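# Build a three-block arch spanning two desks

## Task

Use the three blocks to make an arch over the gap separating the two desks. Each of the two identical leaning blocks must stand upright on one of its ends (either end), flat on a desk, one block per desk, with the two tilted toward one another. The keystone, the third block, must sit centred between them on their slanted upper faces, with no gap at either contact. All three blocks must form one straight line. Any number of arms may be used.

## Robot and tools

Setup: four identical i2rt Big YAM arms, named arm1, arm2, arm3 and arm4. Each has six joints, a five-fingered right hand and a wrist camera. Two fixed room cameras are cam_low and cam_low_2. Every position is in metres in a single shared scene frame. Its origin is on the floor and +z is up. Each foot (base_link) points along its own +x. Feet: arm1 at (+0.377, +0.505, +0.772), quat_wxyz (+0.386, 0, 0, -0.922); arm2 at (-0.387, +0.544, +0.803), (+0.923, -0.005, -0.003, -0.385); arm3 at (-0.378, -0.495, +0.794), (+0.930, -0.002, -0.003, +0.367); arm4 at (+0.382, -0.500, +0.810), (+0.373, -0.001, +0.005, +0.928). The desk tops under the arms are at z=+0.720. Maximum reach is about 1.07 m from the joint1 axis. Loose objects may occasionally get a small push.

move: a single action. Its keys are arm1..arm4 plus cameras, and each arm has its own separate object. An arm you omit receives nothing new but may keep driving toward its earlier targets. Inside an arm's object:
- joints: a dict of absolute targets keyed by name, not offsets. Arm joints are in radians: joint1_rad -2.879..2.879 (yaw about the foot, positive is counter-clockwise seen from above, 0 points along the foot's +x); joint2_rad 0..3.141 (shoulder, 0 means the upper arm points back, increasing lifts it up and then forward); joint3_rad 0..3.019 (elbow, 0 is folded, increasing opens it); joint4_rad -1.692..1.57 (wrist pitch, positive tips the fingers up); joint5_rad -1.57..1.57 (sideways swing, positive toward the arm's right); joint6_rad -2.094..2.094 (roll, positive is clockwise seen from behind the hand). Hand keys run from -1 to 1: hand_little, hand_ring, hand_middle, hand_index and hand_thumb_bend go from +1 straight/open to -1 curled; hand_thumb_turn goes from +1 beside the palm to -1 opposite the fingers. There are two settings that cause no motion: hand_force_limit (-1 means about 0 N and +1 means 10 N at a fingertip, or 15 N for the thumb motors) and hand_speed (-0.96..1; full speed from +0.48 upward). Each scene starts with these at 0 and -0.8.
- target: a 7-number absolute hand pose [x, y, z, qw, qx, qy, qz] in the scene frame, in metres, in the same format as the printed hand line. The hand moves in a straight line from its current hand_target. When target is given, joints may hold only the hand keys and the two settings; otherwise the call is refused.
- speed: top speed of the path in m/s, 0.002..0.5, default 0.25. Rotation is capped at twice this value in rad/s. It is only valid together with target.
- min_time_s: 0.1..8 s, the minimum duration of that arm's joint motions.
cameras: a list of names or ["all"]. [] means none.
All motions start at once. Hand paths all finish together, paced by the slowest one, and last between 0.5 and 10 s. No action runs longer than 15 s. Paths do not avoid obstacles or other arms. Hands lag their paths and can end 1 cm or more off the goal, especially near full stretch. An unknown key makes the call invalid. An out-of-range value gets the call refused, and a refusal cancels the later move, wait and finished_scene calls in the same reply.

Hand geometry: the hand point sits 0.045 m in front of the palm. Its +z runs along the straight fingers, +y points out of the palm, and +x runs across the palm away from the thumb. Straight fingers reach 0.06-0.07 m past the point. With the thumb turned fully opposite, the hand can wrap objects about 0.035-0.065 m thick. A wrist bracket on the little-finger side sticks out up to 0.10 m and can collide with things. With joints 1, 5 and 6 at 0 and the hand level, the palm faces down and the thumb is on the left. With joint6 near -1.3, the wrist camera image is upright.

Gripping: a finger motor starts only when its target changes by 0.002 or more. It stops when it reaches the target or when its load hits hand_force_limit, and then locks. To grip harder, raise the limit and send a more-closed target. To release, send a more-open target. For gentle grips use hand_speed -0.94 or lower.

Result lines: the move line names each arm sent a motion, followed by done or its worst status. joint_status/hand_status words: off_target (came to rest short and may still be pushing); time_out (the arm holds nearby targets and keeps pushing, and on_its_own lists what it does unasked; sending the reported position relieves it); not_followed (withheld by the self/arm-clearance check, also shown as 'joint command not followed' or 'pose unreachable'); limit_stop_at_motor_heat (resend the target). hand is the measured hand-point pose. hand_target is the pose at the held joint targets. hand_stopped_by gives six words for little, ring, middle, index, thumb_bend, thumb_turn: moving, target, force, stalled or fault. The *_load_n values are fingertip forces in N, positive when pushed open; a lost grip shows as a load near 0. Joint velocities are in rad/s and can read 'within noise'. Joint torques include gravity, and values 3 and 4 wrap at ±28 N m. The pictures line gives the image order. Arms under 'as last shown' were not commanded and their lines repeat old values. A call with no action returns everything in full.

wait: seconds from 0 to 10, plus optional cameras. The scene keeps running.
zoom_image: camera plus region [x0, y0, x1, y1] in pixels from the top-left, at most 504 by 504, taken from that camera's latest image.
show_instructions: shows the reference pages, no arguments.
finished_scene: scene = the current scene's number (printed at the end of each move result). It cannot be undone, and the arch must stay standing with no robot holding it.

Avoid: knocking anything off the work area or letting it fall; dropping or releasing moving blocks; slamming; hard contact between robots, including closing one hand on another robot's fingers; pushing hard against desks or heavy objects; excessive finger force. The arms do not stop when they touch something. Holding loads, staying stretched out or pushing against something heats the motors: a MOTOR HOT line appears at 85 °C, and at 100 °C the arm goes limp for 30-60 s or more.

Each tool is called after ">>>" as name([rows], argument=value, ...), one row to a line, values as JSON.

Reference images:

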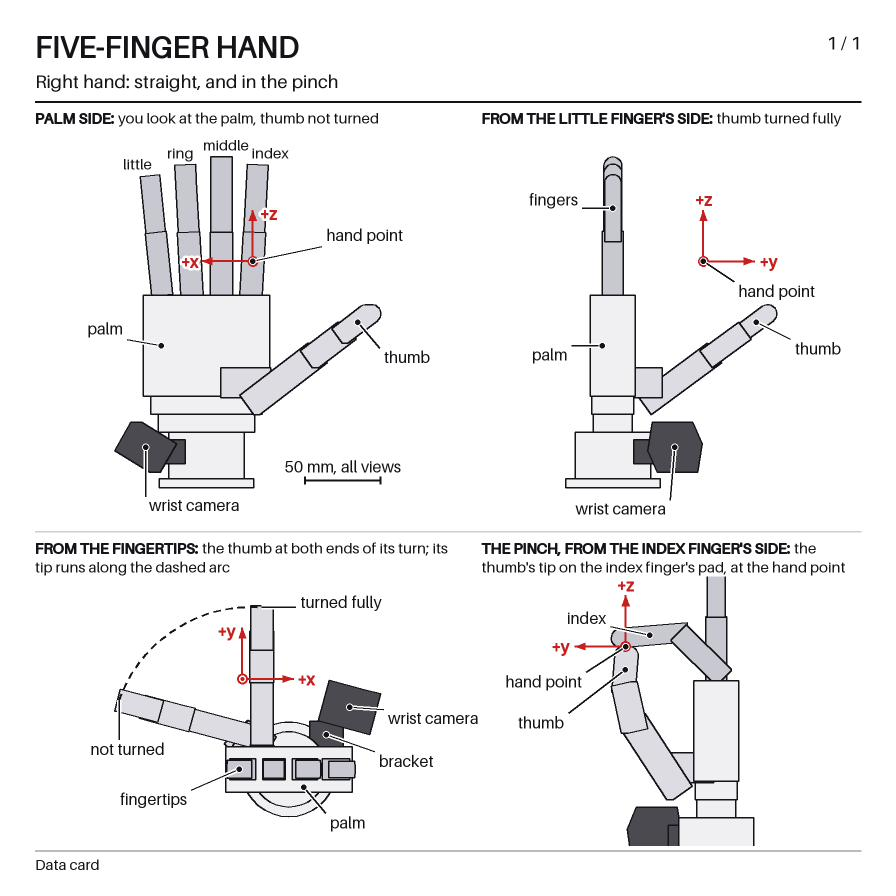

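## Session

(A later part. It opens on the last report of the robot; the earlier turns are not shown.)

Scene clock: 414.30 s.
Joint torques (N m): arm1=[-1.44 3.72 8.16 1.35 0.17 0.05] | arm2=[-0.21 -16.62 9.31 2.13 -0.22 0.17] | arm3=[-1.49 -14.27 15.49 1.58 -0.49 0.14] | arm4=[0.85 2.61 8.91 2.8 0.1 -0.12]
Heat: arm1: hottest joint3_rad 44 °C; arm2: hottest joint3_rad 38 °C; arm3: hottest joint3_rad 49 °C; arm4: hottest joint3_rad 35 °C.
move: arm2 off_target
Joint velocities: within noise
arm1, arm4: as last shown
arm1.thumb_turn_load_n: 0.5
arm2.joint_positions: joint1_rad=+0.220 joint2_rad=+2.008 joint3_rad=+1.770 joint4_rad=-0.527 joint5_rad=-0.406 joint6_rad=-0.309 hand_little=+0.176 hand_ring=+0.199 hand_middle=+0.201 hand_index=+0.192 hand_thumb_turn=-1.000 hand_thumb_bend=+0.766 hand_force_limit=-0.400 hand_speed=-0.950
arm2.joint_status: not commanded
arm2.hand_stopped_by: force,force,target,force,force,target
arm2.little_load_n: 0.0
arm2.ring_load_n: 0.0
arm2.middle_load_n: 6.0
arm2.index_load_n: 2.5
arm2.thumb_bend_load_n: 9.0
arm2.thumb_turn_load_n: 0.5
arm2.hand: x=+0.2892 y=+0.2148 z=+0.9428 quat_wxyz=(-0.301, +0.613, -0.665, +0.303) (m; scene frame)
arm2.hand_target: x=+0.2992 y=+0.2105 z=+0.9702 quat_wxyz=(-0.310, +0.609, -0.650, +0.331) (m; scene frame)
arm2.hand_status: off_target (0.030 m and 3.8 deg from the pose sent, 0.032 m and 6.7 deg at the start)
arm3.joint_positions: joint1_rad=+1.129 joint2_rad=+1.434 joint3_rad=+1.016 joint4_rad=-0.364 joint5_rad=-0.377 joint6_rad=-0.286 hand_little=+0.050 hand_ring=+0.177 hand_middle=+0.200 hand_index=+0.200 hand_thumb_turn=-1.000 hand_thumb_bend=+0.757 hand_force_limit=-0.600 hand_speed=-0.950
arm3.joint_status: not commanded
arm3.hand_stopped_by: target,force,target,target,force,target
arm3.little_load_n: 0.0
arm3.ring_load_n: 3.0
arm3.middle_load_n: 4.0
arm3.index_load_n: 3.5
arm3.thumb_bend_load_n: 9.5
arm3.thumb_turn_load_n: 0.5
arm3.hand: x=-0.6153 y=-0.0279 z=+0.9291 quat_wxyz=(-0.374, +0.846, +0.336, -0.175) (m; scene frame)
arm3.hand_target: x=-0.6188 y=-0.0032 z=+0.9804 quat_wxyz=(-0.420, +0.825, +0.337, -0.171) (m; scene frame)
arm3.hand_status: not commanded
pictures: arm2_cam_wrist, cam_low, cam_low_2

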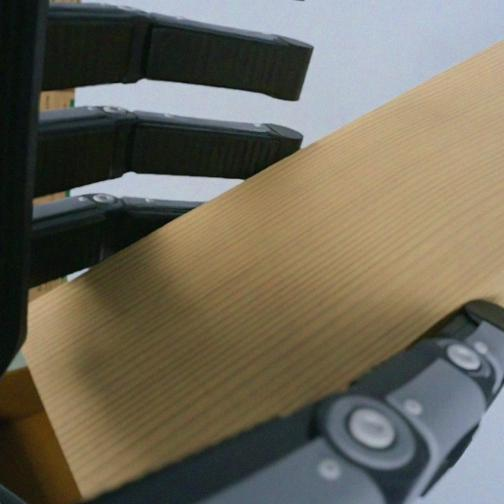

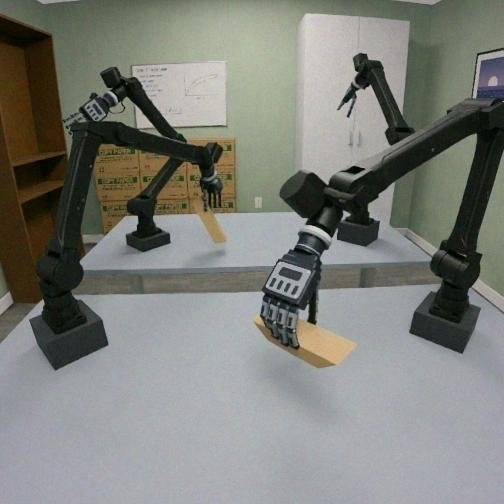

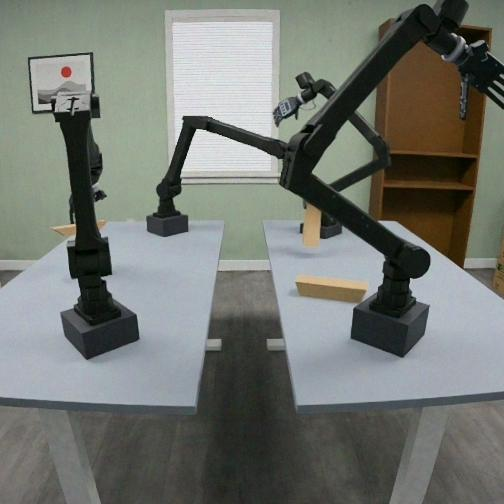

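>>> move(arm2={"target": [0.30, 0.235, 0.915, 0.3104, -0.6094, 0.6501, -0.3312], "speed": 0.06}, cameras=["cam_low", "cam_low_2"])

>>> zoom_image(camera="cam_low", region=[170, 150, 270, 270])

Scene clock: 421.80 s.
Joint torques (N m): arm1=[-1.61 3.96 8.21 1.29 0.16 0.05] | arm2=[0.67 -16.03 8.25 2.13 -0.18 0.27] | arm3=[-1.55 -14.33 15.5 1.59 -0.49 0.15] | arm4=[0.91 2.49 8.87 2.7 0.09 -0.1]
Heat: arm1: hottest joint3_rad 44 °C; arm2: hottest joint3_rad 39 °C; arm3: hottest joint3_rad 49 °C; arm4: hottest joint3_rad 35 °C.
move: arm2 off_target
Joint velocities: within noise
arm1, arm3, arm4: as last shown
arm1.thumb_turn_load_n: 0.0
arm2.joint_positions: joint1_rad=+0.241 joint2_rad=+2.008 joint3_rad=+1.640 joint4_rad=-0.371 joint5_rad=-0.382 joint6_rad=-0.298 hand_little=+0.176 hand_ring=+0.199 hand_middle=+0.201 hand_index=+0.192 hand_thumb_turn=-1.000 hand_thumb_bend=+0.766 hand_force_limit=-0.400 hand_speed=-0.950
arm2.joint_status: not commanded
arm2.hand_stopped_by: force,force,target,force,force,target
arm2.little_load_n: 0.0
arm2.ring_load_n: 0.0
arm2.middle_load_n: 5.0
arm2.index_load_n: 2.5
arm2.thumb_bend_load_n: 9.0
arm2.thumb_turn_load_n: 1.5
arm2.hand: x=+0.2876 y=+0.2296 z=+0.8977 quat_wxyz=(-0.299, +0.613, -0.661, +0.314) (m; scene frame)
arm2.hand_target: x=+0.2995 y=+0.2353 z=+0.9150 quat_wxyz=(-0.310, +0.610, -0.650, +0.331) (m; scene frame)
arm2.hand_status: off_target (0.022 m and 2.7 deg from the pose sent, 0.036 m and 3.8 deg at the start)
arm3.thumb_turn_load_n: 1.0
arm4.ring_load_n: -0.5
pictures: cam_low, cam_low_2

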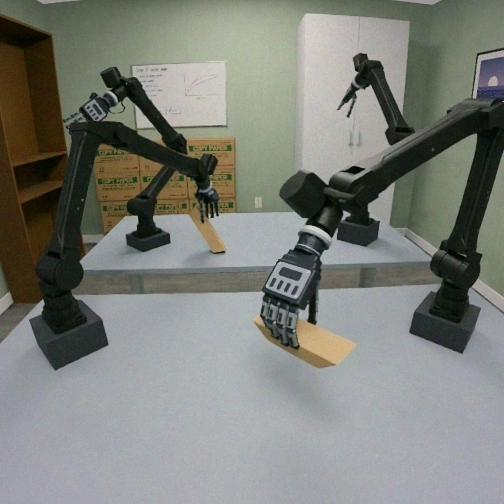

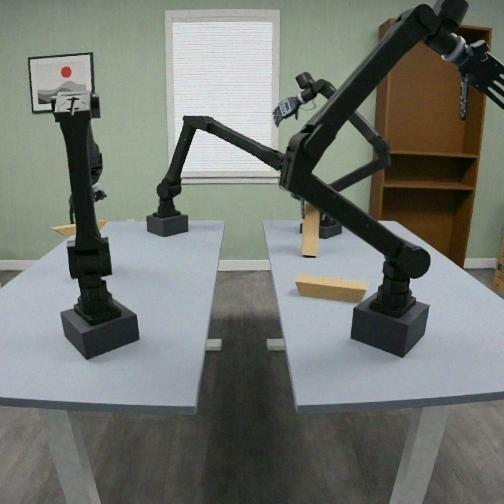

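Scaled by 4.200 from the camera's 504x504 image, which has a finer 720x720 frame.

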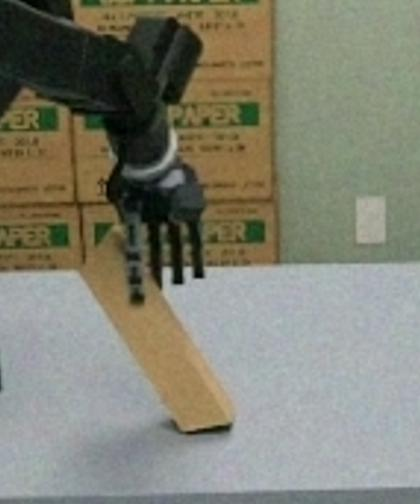

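>>> move(arm2={"target": [0.30, 0.285, 0.868, 0.3104, -0.6094, 0.6501, -0.3312], "speed": 0.08})

>>> move(arm2={"target": [0.30, 0.315, 0.815, 0.3104, -0.6094, 0.6501, -0.3312], "speed": 0.08}, cameras=["cam_low", "cam_low_2", "arm2_cam_wrist"])

>>> zoom_image(camera="cam_low", region=[170, 150, 270, 270])

Scene clock: 428.80 s.
Joint torques (N m): arm1=[-1.32 3.66 8.14 1.35 0.18 0.07] | arm2=[0.09 -14.86 7.86 2.09 0.02 0.25] | arm3=[-1.49 -14.33 15.46 1.57 -0.49 0.15] | arm4=[0.79 2.73 8.77 2.77 0.11 -0.11]
Heat: arm1: hottest joint3_rad 44 °C; arm2: hottest joint3_rad 38 °C; arm3: hottest joint3_rad 49 °C; arm4: hottest joint3_rad 35 °C.
move: arm2 off_target
Joint velocities: within noise
arm1, arm3, arm4: as last shown
arm2.joint_positions: joint1_rad=+0.319 joint2_rad=+1.990 joint3_rad=+1.490 joint4_rad=-0.210 joint5_rad=-0.332 joint6_rad=-0.248 hand_little=+0.176 hand_ring=+0.199 hand_middle=+0.200 hand_index=+0.192 hand_thumb_turn=-1.000 hand_thumb_bend=+0.766 hand_force_limit=-0.400 hand_speed=-0.950
arm2.joint_status: not commanded
arm2.hand_stopped_by: force,force,target,force,force,target
arm2.little_load_n: 0.0
arm2.ring_load_n: 0.0
arm2.middle_load_n: 3.5
arm2.index_load_n: 5.5
arm2.thumb_bend_load_n: 10.0
arm2.thumb_turn_load_n: 1.0
arm2.hand: x=+0.2917 y=+0.2858 z=+0.8586 quat_wxyz=(-0.304, +0.615, -0.655, +0.317) (m; scene frame)
arm2.hand_target: x=+0.2998 y=+0.2849 z=+0.8683 quat_wxyz=(-0.310, +0.609, -0.650, +0.331) (m; scene frame)
arm2.hand_status: off_target (0.013 m and 2.0 deg from the pose sent, 0.064 m and 2.6 deg at the start)
arm4.ring_load_n: 0.0
pictures: none

Scene clock: 430.27 s.
Joint torques (N m): arm1=[-1.73 3.96 8.21 1.32 0.19 0.06] | arm2=[0.09 -14.1 7.45 1.99 0.07 0.28] | arm3=[-1.49 -14.33 15.47 1.58 -0.5 0.15] | arm4=[0.5 2.73 8.91 2.74 0.07 -0.07]
Heat: arm1: hottest joint3_rad 44 °C; arm2: hottest joint3_rad 38 °C; arm3: hottest joint3_rad 49 °C; arm4: hottest joint3_rad 35 °C.
move: arm2 done
Joint velocities: within noise
arm1, arm3, arm4: as last shown
arm2.joint_positions: joint1_rad=+0.365 joint2_rad=+2.027 joint3_rad=+1.398 joint4_rad=-0.064 joint5_rad=-0.298 joint6_rad=-0.225 hand_little=+0.176 hand_ring=+0.199 hand_middle=+0.201 hand_index=+0.192 hand_thumb_turn=-1.000 hand_thumb_bend=+0.766 hand_force_limit=-0.400 hand_speed=-0.950
arm2.joint_status: not commanded
arm2.hand_stopped_by: force,force,target,force,force,target
arm2.little_load_n: 0.0
arm2.ring_load_n: 2.5
arm2.middle_load_n: 3.5
arm2.index_load_n: 3.5
arm2.thumb_bend_load_n: 10.0
arm2.thumb_turn_load_n: 2.0
arm2.hand: x=+0.2925 y=+0.3159 z=+0.8099 quat_wxyz=(-0.304, +0.617, -0.651, +0.321) (m; scene frame)
arm2.hand_target: x=+0.2999 y=+0.3150 z=+0.8153 quat_wxyz=(-0.310, +0.609, -0.650, +0.331) (m; scene frame)
arm2.hand_status: done (0.009 m and 1.6 deg from the pose sent, 0.053 m and 2.0 deg at the start)
arm3.middle_load_n: 4.5
arm3.thumb_turn_load_n: 0.5
pictures: arm2_cam_wrist, cam_low, cam_low_2

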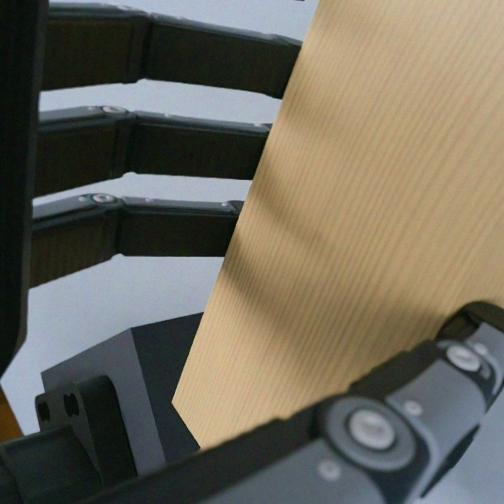

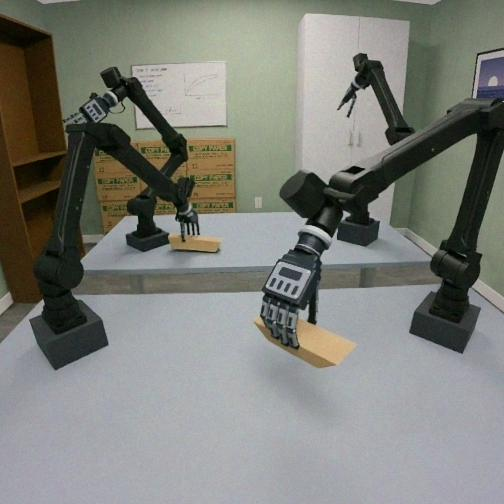

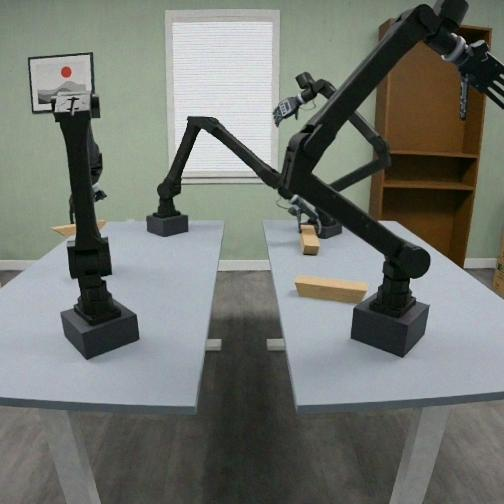

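Scaled by 4.200 from the camera's 504x504 image, which has a finer 720x720 frame.

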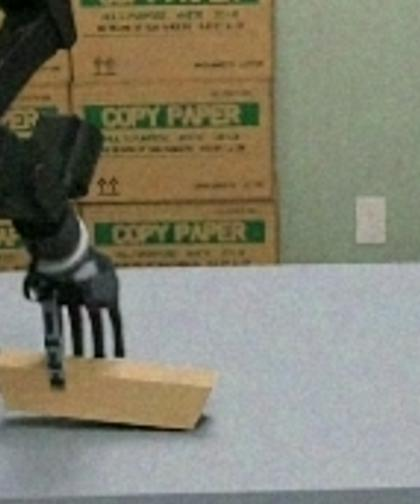

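>>> move(arm2={"target": [0.30, 0.322, 0.783, 0.3104, -0.6094, 0.6501, -0.3312], "speed": 0.06}, cameras=["cam_low", "cam_low_2", "arm2_cam_wrist"])

>>> zoom_image(camera="cam_low", region=[160, 170, 250, 270])

Scene clock: 435.80 s.
Joint torques (N m): arm1=[-1.55 3.84 8.18 1.32 0.16 0.07] | arm2=[0.38 -12.81 6.98 2.02 0.08 0.26] | arm3=[-1.55 -14.27 15.5 1.59 -0.49 0.14] | arm4=[0.5 2.37 8.88 2.86 0.1 -0.08]
Heat: arm1: hottest joint3_rad 44 °C; arm2: hottest joint3_rad 37 °C; arm3: hottest joint3_rad 50 °C; arm4: hottest joint3_rad 35 °C.
move: arm2 off_target
Joint velocities: within noise
arm1, arm3, arm4: as last shown
arm2.joint_positions: joint1_rad=+0.370 joint2_rad=+2.053 joint3_rad=+1.375 joint4_rad=+0.010 joint5_rad=-0.289 joint6_rad=-0.212 hand_little=+0.176 hand_ring=+0.199 hand_middle=+0.201 hand_index=+0.192 hand_thumb_turn=-1.000 hand_thumb_bend=+0.766 hand_force_limit=-0.400 hand_speed=-0.950
arm2.joint_status: not commanded
arm2.hand_stopped_by: force,force,target,force,force,target
arm2.little_load_n: 0.5
arm2.ring_load_n: 0.0
arm2.middle_load_n: 3.0
arm2.index_load_n: 3.5
arm2.thumb_bend_load_n: 10.5
arm2.thumb_turn_load_n: 2.0
arm2.hand: x=+0.2953 y=+0.3174 z=+0.7925 quat_wxyz=(-0.308, +0.611, -0.650, +0.331) (m; scene frame)
arm2.hand_target: x=+0.2998 y=+0.3221 z=+0.7833 quat_wxyz=(-0.310, +0.609, -0.650, +0.331) (m; scene frame)
arm2.hand_status: off_target (0.012 m and 0.4 deg from the pose sent, 0.028 m and 1.6 deg at the start)
pictures: arm2_cam_wrist, cam_low, cam_low_2

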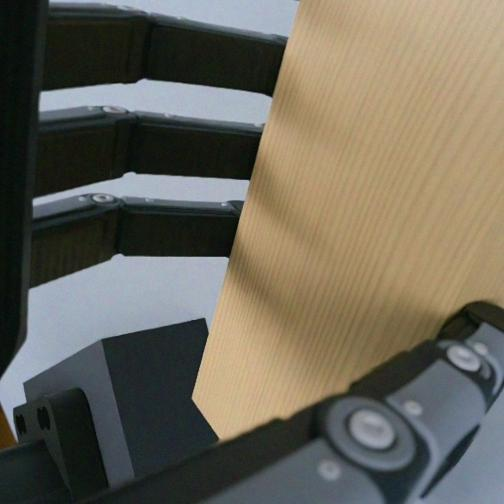

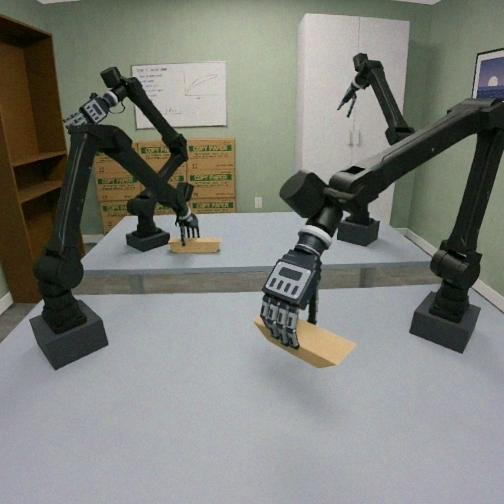

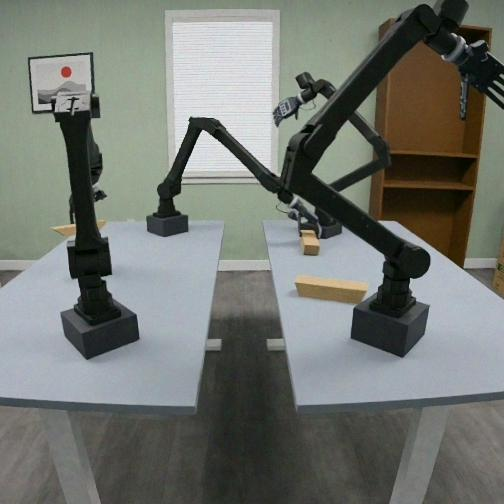

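Scaled by 5.040 from the camera's 504x504 image, which has a finer 720x720 frame.

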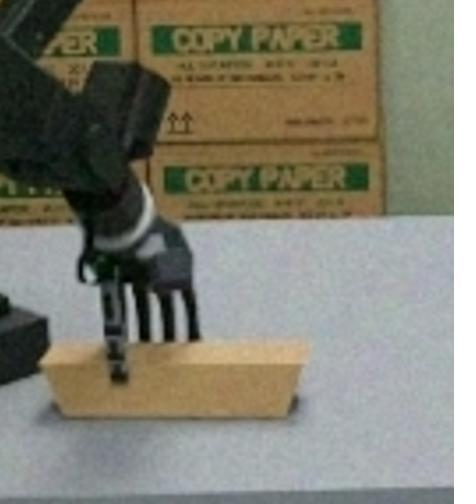

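>>> move(arm2={"joints": {"hand_thumb_bend": 0.86, "hand_speed": -0.9, "hand_force_limit": 0.0}})

>>> move(arm2={"joints": {"hand_thumb_bend": 1.0, "hand_index": 0.5, "hand_middle": 0.5, "hand_ring": 0.5, "hand_little": 0.5, "hand_speed": -0.7}})

>>> move(arm2={"target": [0.30, 0.318, 0.85, 0.3104, -0.6094, 0.6501, -0.3312], "speed": 0.1})

>>> move(arm2={"target": [0.297, 0.270, 0.83, 0.3104, -0.6094, 0.6501, -0.3312], "speed": 0.1}, cameras=["cam_low", "cam_low_2", "arm2_cam_wrist"])

>>> zoom_image(camera="cam_low", region=[160, 170, 250, 270])

Scene clock: 447.60 s.
Joint torques (N m): arm1=[-1.44 3.84 8.23 1.39 0.16 0.05] | arm2=[0.26 -13.16 6.99 1.7 0.05 0.24] | arm3=[-1.73 -14.51 15.5 1.62 -0.49 0.15] | arm4=[0.67 2.73 8.81 2.93 0.05 -0.13]
Heat: arm1: hottest joint3_rad 44 °C; arm2: hottest joint3_rad 36 °C; arm3: hottest joint3_rad 50 °C; arm4: hottest joint3_rad 35 °C.
move: arm2 done
Joint velocities: within noise
arm1, arm3, arm4: as last shown
arm2.joint_positions: joint1_rad=+0.370 joint2_rad=+2.055 joint3_rad=+1.375 joint4_rad=+0.019 joint5_rad=-0.289 joint6_rad=-0.211 hand_little=+0.176 hand_ring=+0.199 hand_middle=+0.200 hand_index=+0.192 hand_thumb_turn=-1.000 hand_thumb_bend=+0.860 hand_force_limit=+0.000 hand_speed=-0.900
arm2.joint_status: all done
arm2.hand_stopped_by: force,force,target,force,target,target
arm2.little_load_n: 0.0
arm2.ring_load_n: 0.0
arm2.middle_load_n: 0.0
arm2.index_load_n: 0.0
arm2.thumb_bend_load_n: 0.0
arm2.thumb_turn_load_n: 0.0
arm2.hand: x=+0.2968 y=+0.3167 z=+0.7929 quat_wxyz=(-0.309, +0.610, -0.649, +0.334) (m; scene frame)
arm2.hand_target: x=+0.2997 y=+0.3221 z=+0.7831 quat_wxyz=(-0.310, +0.609, -0.650, +0.331) (m; scene frame)
arm2.hand_status: not commanded
arm3.middle_load_n: 4.0
arm3.thumb_turn_load_n: 1.0
pictures: none

Scene clock: 448.47 s.
Joint torques (N m): arm1=[-1.55 3.96 8.18 1.35 0.19 0.05] | arm2=[0.32 -12.92 7.02 1.66 0.05 0.23] | arm3=[-1.55 -14.39 15.49 1.58 -0.49 0.16] | arm4=[0.73 2.61 8.88 2.76 0.1 -0.1]
Heat: arm1: hottest joint3_rad 44 °C; arm2: hottest joint3_rad 36 °C; arm3: hottest joint3_rad 50 °C; arm4: hottest joint3_rad 35 °C.
move: arm2 done
Joint velocities: within noise
arm1.joint_positions: joint1_rad=-1.292 joint2_rad=+0.580 joint3_rad=+1.325 joint4_rad=-1.248 joint5_rad=+0.099 joint6_rad=-1.285 hand_little=+0.500 hand_ring=+0.500 hand_middle=+0.500 hand_index=+0.500 hand_thumb_turn=-1.000 hand_thumb_bend=+1.000 hand_force_limit=+0.000 hand_speed=+0.200
arm1.joint_status: not commanded
arm1.hand_stopped_by: target,target,target,target,target,target
arm1.little_load_n: 0.0
arm1.ring_load_n: 0.0
arm1.middle_load_n: 0.0
arm1.index_load_n: 0.0
arm1.thumb_bend_load_n: 0.0
arm1.thumb_turn_load_n: 0.5
arm1.hand: x=+0.2075 y=+0.6746 z=+1.2585 quat_wxyz=(+0.501, -0.352, -0.785, -0.097) (m; scene frame)
arm1.hand_target: x=+0.2116 y=+0.6742 z=+1.2625 quat_wxyz=(+0.503, -0.359, -0.780, -0.097) (m; scene frame)
arm1.hand_status: not commanded
arm2.joint_positions: joint1_rad=+0.370 joint2_rad=+2.055 joint3_rad=+1.375 joint4_rad=+0.019 joint5_rad=-0.289 joint6_rad=-0.211 hand_little=+0.500 hand_ring=+0.500 hand_middle=+0.500 hand_index=+0.500 hand_thumb_turn=-1.000 hand_thumb_bend=+1.000 hand_force_limit=+0.000 hand_speed=-0.700
arm2.joint_status: all done
arm2.hand_stopped_by: target,target,target,target,target,target
arm2.little_load_n: 0.0
arm2.ring_load_n: 0.0
arm2.middle_load_n: 0.0
arm2.index_load_n: 0.0
arm2.thumb_bend_load_n: 0.0
arm2.thumb_turn_load_n: 0.0
arm2.hand: x=+0.2968 y=+0.3167 z=+0.7929 quat_wxyz=(-0.309, +0.610, -0.649, +0.334) (m; scene frame)
arm2.hand_target: x=+0.2997 y=+0.3221 z=+0.7831 quat_wxyz=(-0.310, +0.609, -0.650, +0.331) (m; scene frame)
arm2.hand_status: not commanded
arm3: as last shown
arm3.thumb_turn_load_n: 0.5
arm4.joint_positions: joint1_rad=-2.191 joint2_rad=+0.602 joint3_rad=+1.437 joint4_rad=-1.316 joint5_rad=+0.076 joint6_rad=-0.995 hand_little=+1.000 hand_ring=+1.000 hand_middle=+1.000 hand_index=+1.000 hand_thumb_turn=+1.000 hand_thumb_bend=+1.000 hand_force_limit=+0.000 hand_speed=-0.800
arm4.joint_status: not commanded
arm4.hand_stopped_by: target,target,target,target,target,target
arm4.little_load_n: 0.0
arm4.ring_load_n: 0.0
arm4.middle_load_n: 0.0
arm4.index_load_n: 0.0
arm4.thumb_bend_load_n: 0.0
arm4.thumb_turn_load_n: 0.0
arm4.hand: x=+0.6011 y=-0.5039 z=+1.3187 quat_wxyz=(-0.159, +0.836, -0.183, +0.492) (m; scene frame)
arm4.hand_target: x=+0.5995 y=-0.5060 z=+1.3274 quat_wxyz=(-0.160, +0.830, -0.186, +0.502) (m; scene frame)
arm4.hand_status: not commanded
pictures: none

Scene clock: 449.87 s.
Joint torques (N m): arm1=[-1.38 3.84 8.21 1.29 0.18 0.06] | arm2=[-0.21 -14.51 10.41 0.75 -0.18 0.2] | arm3=[-1.49 -14.33 15.51 1.62 -0.5 0.15] | arm4=[0.62 2.67 8.87 2.84 0.08 -0.11]
Heat: arm1: hottest joint3_rad 44 °C; arm2: hottest joint3_rad 36 °C; arm3: hottest joint3_rad 50 °C; arm4: hottest joint3_rad 35 °C.
move: arm2 off_target
Joint velocities: within noise
arm1, arm3, arm4: as last shown
arm2.joint_positions: joint1_rad=+0.370 joint2_rad=+1.981 joint3_rad=+1.375 joint4_rad=-0.099 joint5_rad=-0.289 joint6_rad=-0.211 hand_little=+0.500 hand_ring=+0.500 hand_middle=+0.500 hand_index=+0.500 hand_thumb_turn=-1.000 hand_thumb_bend=+1.000 hand_force_limit=+0.000 hand_speed=-0.700
arm2.joint_status: not commanded
arm2.hand_stopped_by: target,target,target,target,target,target
arm2.little_load_n: 0.0
arm2.ring_load_n: 0.0
arm2.middle_load_n: 0.0
arm2.index_load_n: 0.0
arm2.thumb_bend_load_n: 0.0
arm2.thumb_turn_load_n: 0.0
arm2.hand: x=+0.2825 y=+0.3235 z=+0.8247 quat_wxyz=(-0.301, +0.614, -0.658, +0.315) (m; scene frame)
arm2.hand_target: x=+0.2990 y=+0.3184 z=+0.8506 quat_wxyz=(-0.311, +0.609, -0.650, +0.331) (m; scene frame)
arm2.hand_status: off_target (0.031 m and 2.4 deg from the pose sent, 0.057 m and 0.4 deg at the start)
pictures: none

Scene clock: 451.43 s.
Joint torques (N m): arm1=[-1.26 3.66 8.18 1.37 0.18 0.07] | arm2=[-0.32 -12.86 10.58 0.81 -0.21 0.04] | arm3=[-1.55 -14.21 15.47 1.61 -0.49 0.15] | arm4=[0.67 2.73 8.99 2.78 0.09 -0.09]
Heat: arm1: hottest joint3_rad 44 °C; arm2: hottest joint3_rad 36 °C; arm3: hottest joint3_rad 50 °C; arm4: hottest joint3_rad 35 °C.
move: arm2 off_target
Joint velocities: within noise
arm1, arm4: as last shown
arm1.thumb_turn_load_n: 0.0
arm2.joint_positions: joint1_rad=+0.302 joint2_rad=+2.023 joint3_rad=+1.429 joint4_rad=-0.101 joint5_rad=-0.343 joint6_rad=-0.239 hand_little=+0.500 hand_ring=+0.500 hand_middle=+0.500 hand_index=+0.500 hand_thumb_turn=-1.000 hand_thumb_bend=+1.000 hand_force_limit=+0.000 hand_speed=-0.700
arm2.joint_status: not commanded
arm2.hand_stopped_by: target,target,target,target,target,target
arm2.little_load_n: 0.0
arm2.ring_load_n: 0.0
arm2.middle_load_n: 0.0
arm2.index_load_n: 0.0
arm2.thumb_bend_load_n: 0.5
arm2.thumb_turn_load_n: 0.0
arm2.hand: x=+0.2831 y=+0.2790 z=+0.8234 quat_wxyz=(-0.309, +0.606, -0.658, +0.322) (m; scene frame)
arm2.hand_target: x=+0.2963 y=+0.2703 z=+0.8303 quat_wxyz=(-0.310, +0.609, -0.650, +0.332) (m; scene frame)
arm2.hand_status: off_target (0.018 m and 1.4 deg from the pose sent, 0.056 m and 2.4 deg at the start)
arm3.joint_positions: joint1_rad=+1.129 joint2_rad=+1.434 joint3_rad=+1.016 joint4_rad=-0.364 joint5_rad=-0.377 joint6_rad=-0.286 hand_little=+0.050 hand_ring=+0.177 hand_middle=+0.200 hand_index=+0.200 hand_thumb_turn=-1.000 hand_thumb_bend=+0.757 hand_force_limit=-0.600 hand_speed=-0.950
arm3.joint_status: not commanded
arm3.hand_stopped_by: target,force,target,target,force,target
arm3.little_load_n: 0.0
arm3.ring_load_n: 3.0
arm3.middle_load_n: 4.0
arm3.index_load_n: 3.5
arm3.thumb_bend_load_n: 9.5
arm3.thumb_turn_load_n: 0.5
arm3.hand: x=-0.6153 y=-0.0279 z=+0.9291 quat_wxyz=(-0.374, +0.846, +0.336, -0.175) (m; scene frame)
arm3.hand_target: x=-0.6188 y=-0.0032 z=+0.9804 quat_wxyz=(-0.420, +0.825, +0.337, -0.171) (m; scene frame)
arm3.hand_status: not commanded
pictures: arm2_cam_wrist, cam_low, cam_low_2

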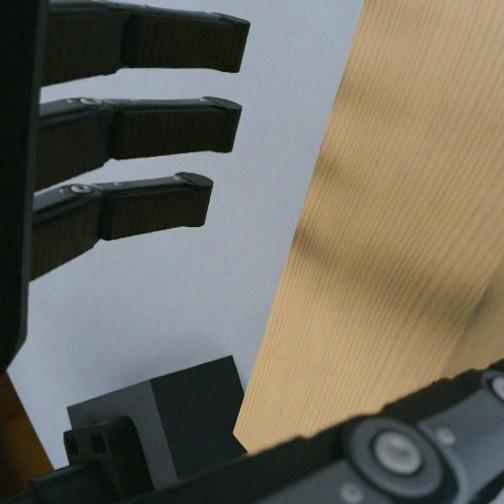

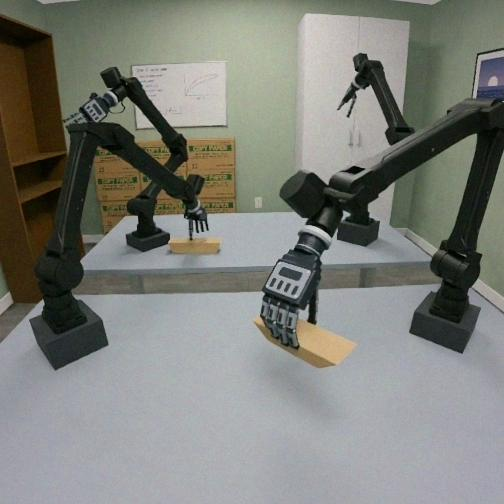

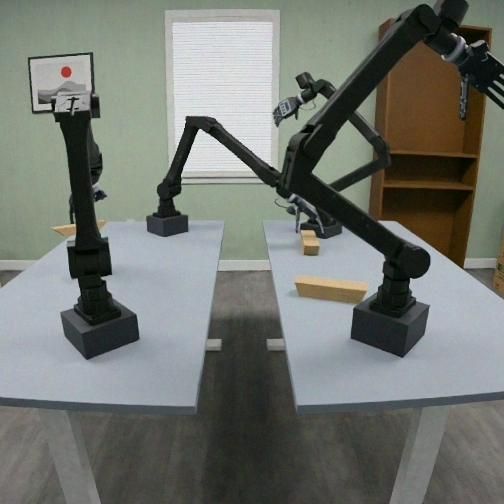

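Scaled by 5.040 from the camera's 504x504 image, which has a finer 720x720 frame.

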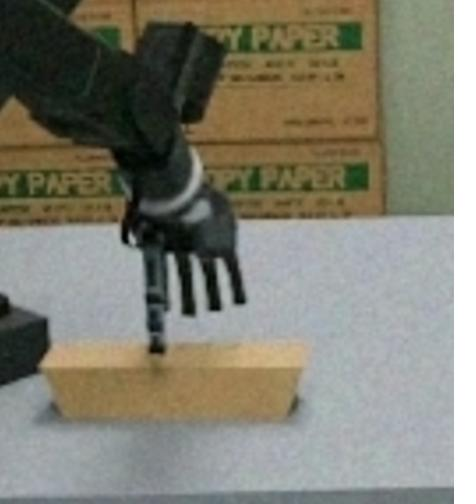

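>>> move(arm2={"target": [0.289, 0.268, 0.772, 0.3104, -0.6094, 0.6501, -0.3312], "speed": 0.08}, cameras=["cam_low", "cam_low_2", "arm2_cam_wrist"])

>>> zoom_image(camera="cam_low_2", region=[260, 180, 360, 280])

>>> zoom_image(camera="cam_low", region=[160, 170, 250, 270])

Scene clock: 468.60 s.
Joint torques (N m): arm1=[-1.32 3.78 8.23 1.33 0.17 0.08] | arm2=[-1.32 -13.04 6.83 1.73 -0.24 0.04] | arm3=[-1.49 -14.33 15.47 1.66 -0.49 0.15] | arm4=[1.32 2.9 8.95 2.84 0.06 -0.09]
Heat: arm1: hottest joint3_rad 44 °C; arm2: hottest joint3_rad 38 °C; arm3: hottest joint3_rad 51 °C; arm4: hottest joint3_rad 35 °C.
move: arm2 off_target
Joint velocities: within noise
arm1, arm3, arm4: as last shown
arm1.thumb_bend_load_n: -0.5
arm2.joint_positions: joint1_rad=+0.302 joint2_rad=+2.097 joint3_rad=+1.429 joint4_rad=-0.002 joint5_rad=-0.349 joint6_rad=-0.244 hand_little=+0.500 hand_ring=+0.500 hand_middle=+0.500 hand_index=+0.500 hand_thumb_turn=-1.000 hand_thumb_bend=+1.000 hand_force_limit=+0.000 hand_speed=-0.700
arm2.joint_status: not commanded
arm2.hand_stopped_by: target,target,target,target,target,target
arm2.little_load_n: 0.0
arm2.ring_load_n: 0.0
arm2.middle_load_n: 0.0
arm2.index_load_n: 0.0
arm2.thumb_bend_load_n: 0.0
arm2.thumb_turn_load_n: 0.0
arm2.hand: x=+0.2927 y=+0.2742 z=+0.7866 quat_wxyz=(-0.314, +0.607, -0.650, +0.332) (m; scene frame)
arm2.hand_target: x=+0.2887 y=+0.2682 z=+0.7723 quat_wxyz=(-0.310, +0.609, -0.650, +0.331) (m; scene frame)
arm2.hand_status: off_target (0.016 m and 0.5 deg from the pose sent, 0.053 m and 1.4 deg at the start)
arm3.middle_load_n: 4.5
arm3.thumb_turn_load_n: 1.0
pictures: arm2_cam_wrist, cam_low, cam_low_2

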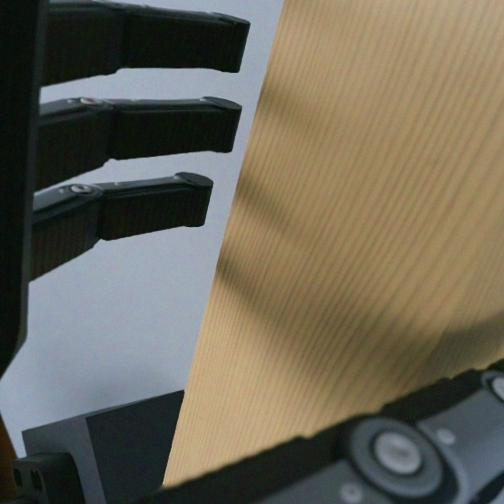

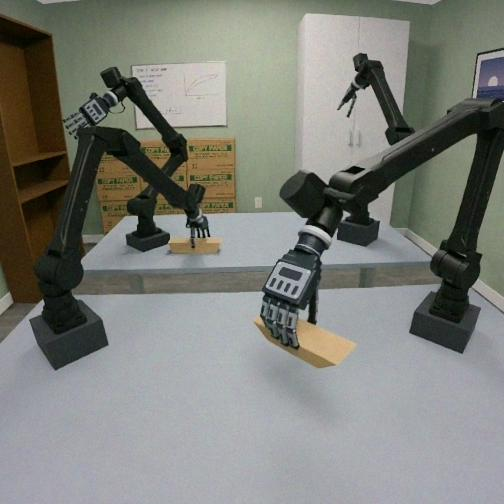

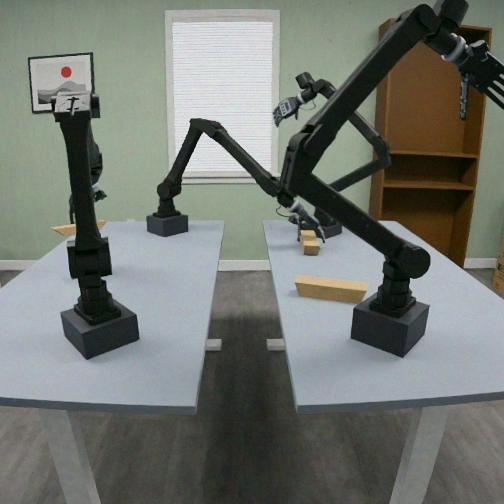

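Scaled by 5.040 from the camera's 504x504 image, which has a finer 720x720 frame.

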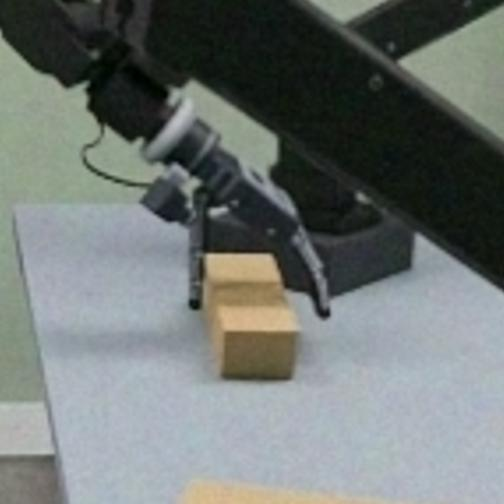

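Scaled by 5.040 from the camera's 504x504 image, which has a finer 720x720 frame.

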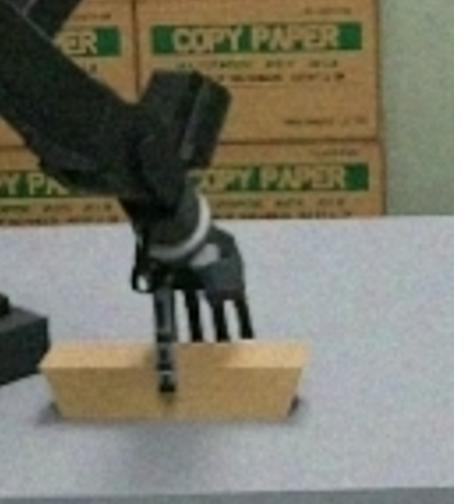

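>>> move(arm2={"joints": {"hand_index": 0.2, "hand_middle": 0.2, "hand_ring": 0.2, "hand_little": 0.2, "hand_speed": -0.8, "hand_force_limit": -0.3}})

>>> move(arm2={"joints": {"hand_thumb_bend": 0.3, "hand_speed": -0.94, "hand_force_limit": 0.4}}, cameras=["arm2_cam_wrist", "cam_low", "cam_low_2"])

>>> zoom_image(camera="cam_low_2", region=[260, 180, 360, 280])

Scene clock: 483.73 s.
Joint torques (N m): arm1=[-1.38 3.9 8.16 1.35 0.16 0.08] | arm2=[-1.2 -13.16 6.79 1.69 -0.22 0.04] | arm3=[-1.55 -14.33 15.5 1.58 -0.49 0.15] | arm4=[0.5 2.49 8.68 2.74 0.06 -0.1]
Heat: arm1: hottest joint3_rad 44 °C; arm2: hottest joint3_rad 37 °C; arm3: hottest joint3_rad 51 °C; arm4: hottest joint3_rad 35 °C.
move: arm2 done
Joint velocities: within noise
arm1, arm3, arm4: as last shown
arm1.middle_load_n: -0.5
arm1.thumb_bend_load_n: 0.0
arm2.joint_positions: joint1_rad=+0.302 joint2_rad=+2.097 joint3_rad=+1.429 joint4_rad=-0.001 joint5_rad=-0.349 joint6_rad=-0.244 hand_little=+0.200 hand_ring=+0.200 hand_middle=+0.200 hand_index=+0.200 hand_thumb_turn=-1.000 hand_thumb_bend=+1.000 hand_force_limit=-0.300 hand_speed=-0.800
arm2.joint_status: all done
arm2.hand_stopped_by: target,target,target,target,target,target
arm2.little_load_n: 0.0
arm2.ring_load_n: 0.0
arm2.middle_load_n: 0.0
arm2.index_load_n: 0.0
arm2.thumb_bend_load_n: 0.0
arm2.thumb_turn_load_n: 0.0
arm2.hand: x=+0.2928 y=+0.2741 z=+0.7867 quat_wxyz=(-0.314, +0.607, -0.650, +0.332) (m; scene frame)
arm2.hand_target: x=+0.2887 y=+0.2682 z=+0.7723 quat_wxyz=(-0.310, +0.609, -0.650, +0.331) (m; scene frame)
arm2.hand_status: not commanded
arm3.thumb_bend_load_n: 10.0
pictures: none

Scene clock: 486.90 s.
Joint torques (N m): arm1=[-1.79 3.9 8.2 1.33 0.16 0.06] | arm2=[-0.97 -13.22 6.86 1.66 -0.12 0.05] | arm3=[-1.61 -14.39 15.46 1.57 -0.49 0.14] | arm4=[0.79 2.43 8.8 2.85 0.08 -0.11]
Heat: arm1: hottest joint3_rad 44 °C; arm2: hottest joint3_rad 36 °C; arm3: hottest joint3_rad 51 °C; arm4: hottest joint3_rad 35 °C.
move: arm2 off_target
Joint velocities: within noise
arm1, arm3, arm4: as last shown
arm1.middle_load_n: 0.0
arm2.joint_positions: joint1_rad=+0.301 joint2_rad=+2.097 joint3_rad=+1.427 joint4_rad=-0.001 joint5_rad=-0.351 joint6_rad=-0.244 hand_little=+0.200 hand_ring=+0.200 hand_middle=+0.201 hand_index=+0.200 hand_thumb_turn=-1.000 hand_thumb_bend=+0.763 hand_force_limit=+0.400 hand_speed=-0.940
arm2.joint_status: hand_thumb_bend off_target (ended at +0.763, target +0.300); the others done
arm2.hand_stopped_by: target,target,target,target,force,target
arm2.little_load_n: 0.0
arm2.ring_load_n: 0.0
arm2.middle_load_n: 6.0
arm2.index_load_n: 1.0
arm2.thumb_bend_load_n: 10.5
arm2.thumb_turn_load_n: 1.5
arm2.hand: x=+0.2919 y=+0.2741 z=+0.7862 quat_wxyz=(-0.315, +0.607, -0.650, +0.331) (m; scene frame)
arm2.hand_target: x=+0.2887 y=+0.2682 z=+0.7723 quat_wxyz=(-0.310, +0.609, -0.650, +0.331) (m; scene frame)
arm2.hand_status: not commanded
arm3.ring_load_n: 3.5
arm3.middle_load_n: 4.0
arm3.thumb_bend_load_n: 9.5
pictures: arm2_cam_wrist, cam_low, cam_low_2

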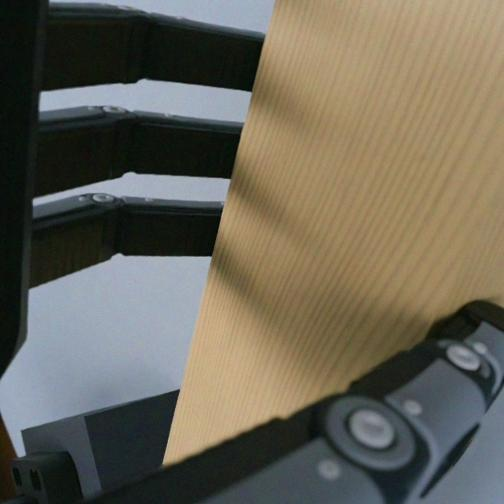

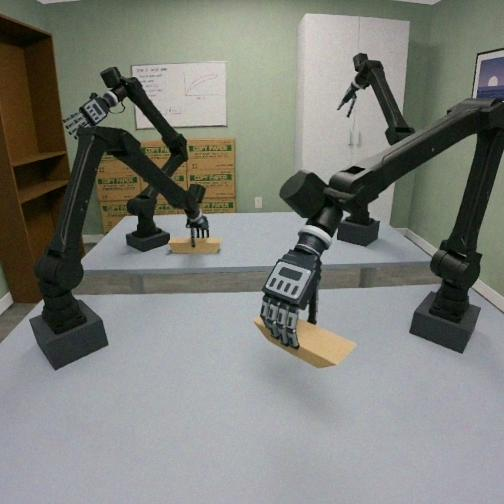

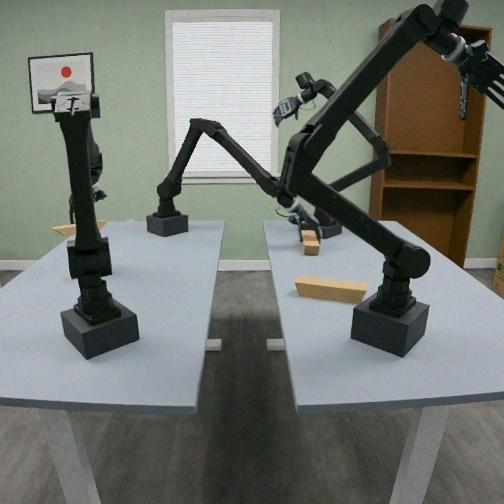

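Scaled by 5.040 from the camera's 504x504 image, which has a finer 720x720 frame.

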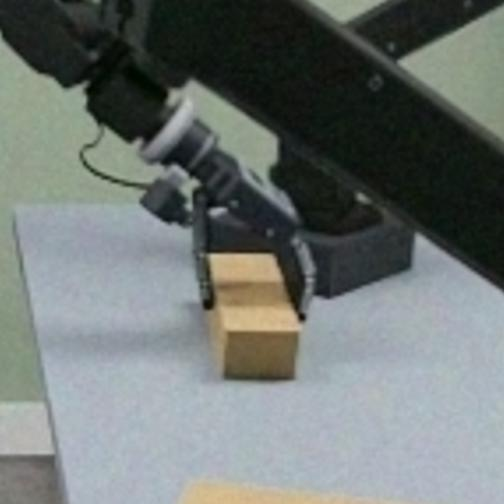

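>>> move(arm2={"joints": {"hand_index": 0.05, "hand_ring": 0.02, "hand_little": 0.0, "hand_speed": -0.95, "hand_force_limit": -0.25}})

>>> move(arm2={"target": [0.285, 0.262, 0.87, 0.3104, -0.6094, 0.6501, -0.3312], "speed": 0.06}, cameras=["arm2_cam_wrist", "cam_low", "cam_low_2"])

>>> zoom_image(camera="cam_low", region=[150, 150, 250, 270])

Scene clock: 491.93 s.
Joint torques (N m): arm1=[-1.55 3.72 8.21 1.32 0.18 0.06] | arm2=[-0.97 -13.1 6.86 1.68 -0.11 0.05] | arm3=[-1.61 -14.45 15.5 1.62 -0.48 0.15] | arm4=[0.79 2.61 8.9 2.85 0.09 -0.11]
Heat: arm1: hottest joint3_rad 44 °C; arm2: hottest joint3_rad 36 °C; arm3: hottest joint3_rad 51 °C; arm4: hottest joint3_rad 35 °C.
move: arm2 off_target
Joint velocities: within noise
arm1, arm3, arm4: as last shown
arm2.joint_positions: joint1_rad=+0.301 joint2_rad=+2.097 joint3_rad=+1.427 joint4_rad=-0.001 joint5_rad=-0.351 joint6_rad=-0.246 hand_little=+0.159 hand_ring=+0.188 hand_middle=+0.200 hand_index=+0.192 hand_thumb_turn=-1.000 hand_thumb_bend=+0.763 hand_force_limit=-0.250 hand_speed=-0.950
arm2.joint_status: hand_little off_target (ended at +0.159, target +0.000); hand_ring off_target (ended at +0.188, target +0.020); hand_index off_target (ended at +0.192, target +0.050); the others done
arm2.hand_stopped_by: force,force,target,force,force,target
arm2.little_load_n: 4.5
arm2.ring_load_n: 3.0
arm2.middle_load_n: 2.5
arm2.index_load_n: 3.5
arm2.thumb_bend_load_n: 13.0
arm2.thumb_turn_load_n: 3.5
arm2.hand: x=+0.2920 y=+0.2740 z=+0.7862 quat_wxyz=(-0.315, +0.608, -0.649, +0.332) (m; scene frame)
arm2.hand_target: x=+0.2887 y=+0.2682 z=+0.7723 quat_wxyz=(-0.310, +0.609, -0.650, +0.331) (m; scene frame)
arm2.hand_status: not commanded
arm3.ring_load_n: 3.0
pictures: none

Scene clock: 494.37 s.
Joint torques (N m): arm1=[-1.44 3.72 8.14 1.29 0.17 0.06] | arm2=[-1.2 -17.73 10.7 1.17 -0.44 0.17] | arm3=[-1.55 -14.39 15.49 1.62 -0.49 0.16] | arm4=[0.91 2.73 8.8 2.89 0.07 -0.1]
Heat: arm1: hottest joint3_rad 44 °C; arm2: hottest joint3_rad 36 °C; arm3: hottest joint3_rad 52 °C; arm4: hottest joint3_rad 35 °C.
move: arm2 off_target
Joint velocities: within noise
arm1, arm3, arm4: as last shown
arm2.joint_positions: joint1_rad=+0.292 joint2_rad=+2.023 joint3_rad=+1.427 joint4_rad=-0.193 joint5_rad=-0.353 joint6_rad=-0.268 hand_little=+0.159 hand_ring=+0.188 hand_middle=+0.200 hand_index=+0.192 hand_thumb_turn=-1.000 hand_thumb_bend=+0.763 hand_force_limit=-0.250 hand_speed=-0.950
arm2.joint_status: not commanded
arm2.hand_stopped_by: force,force,target,force,force,target
arm2.little_load_n: 3.5
arm2.ring_load_n: 2.5
arm2.middle_load_n: 2.5
arm2.index_load_n: 4.5
arm2.thumb_bend_load_n: 13.0
arm2.thumb_turn_load_n: 4.0
arm2.hand: x=+0.2619 y=+0.2825 z=+0.8094 quat_wxyz=(-0.293, +0.620, -0.669, +0.286) (m; scene frame)
arm2.hand_target: x=+0.2821 y=+0.2634 z=+0.8704 quat_wxyz=(-0.310, +0.610, -0.650, +0.332) (m; scene frame)
arm2.hand_status: off_target (0.068 m and 6.1 deg from the pose sent, 0.085 m and 0.5 deg at the start)
arm3.ring_load_n: 3.5
arm3.thumb_turn_load_n: 0.5
arm4.middle_load_n: -0.5
arm4.index_load_n: -0.5
pictures: arm2_cam_wrist, cam_low, cam_low_2

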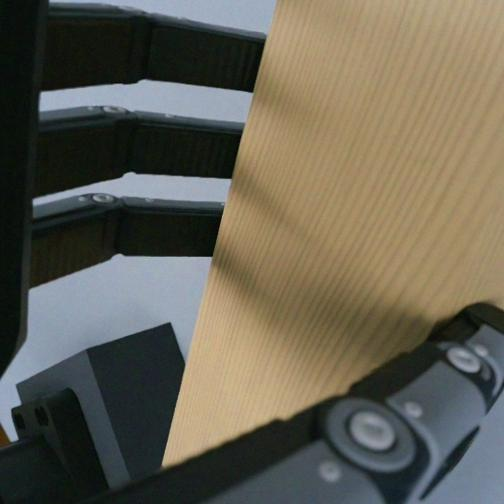

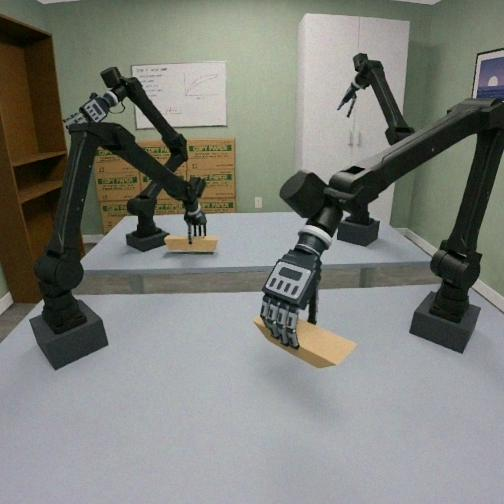

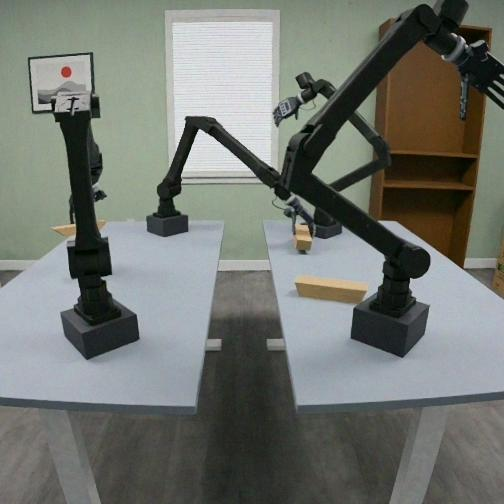

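Scaled by 4.200 from the camera's 504x504 image, which has a finer 720x720 frame.

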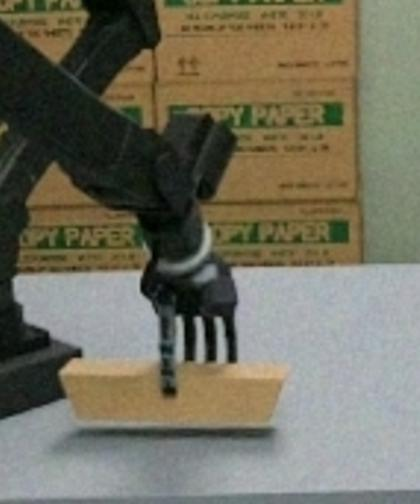

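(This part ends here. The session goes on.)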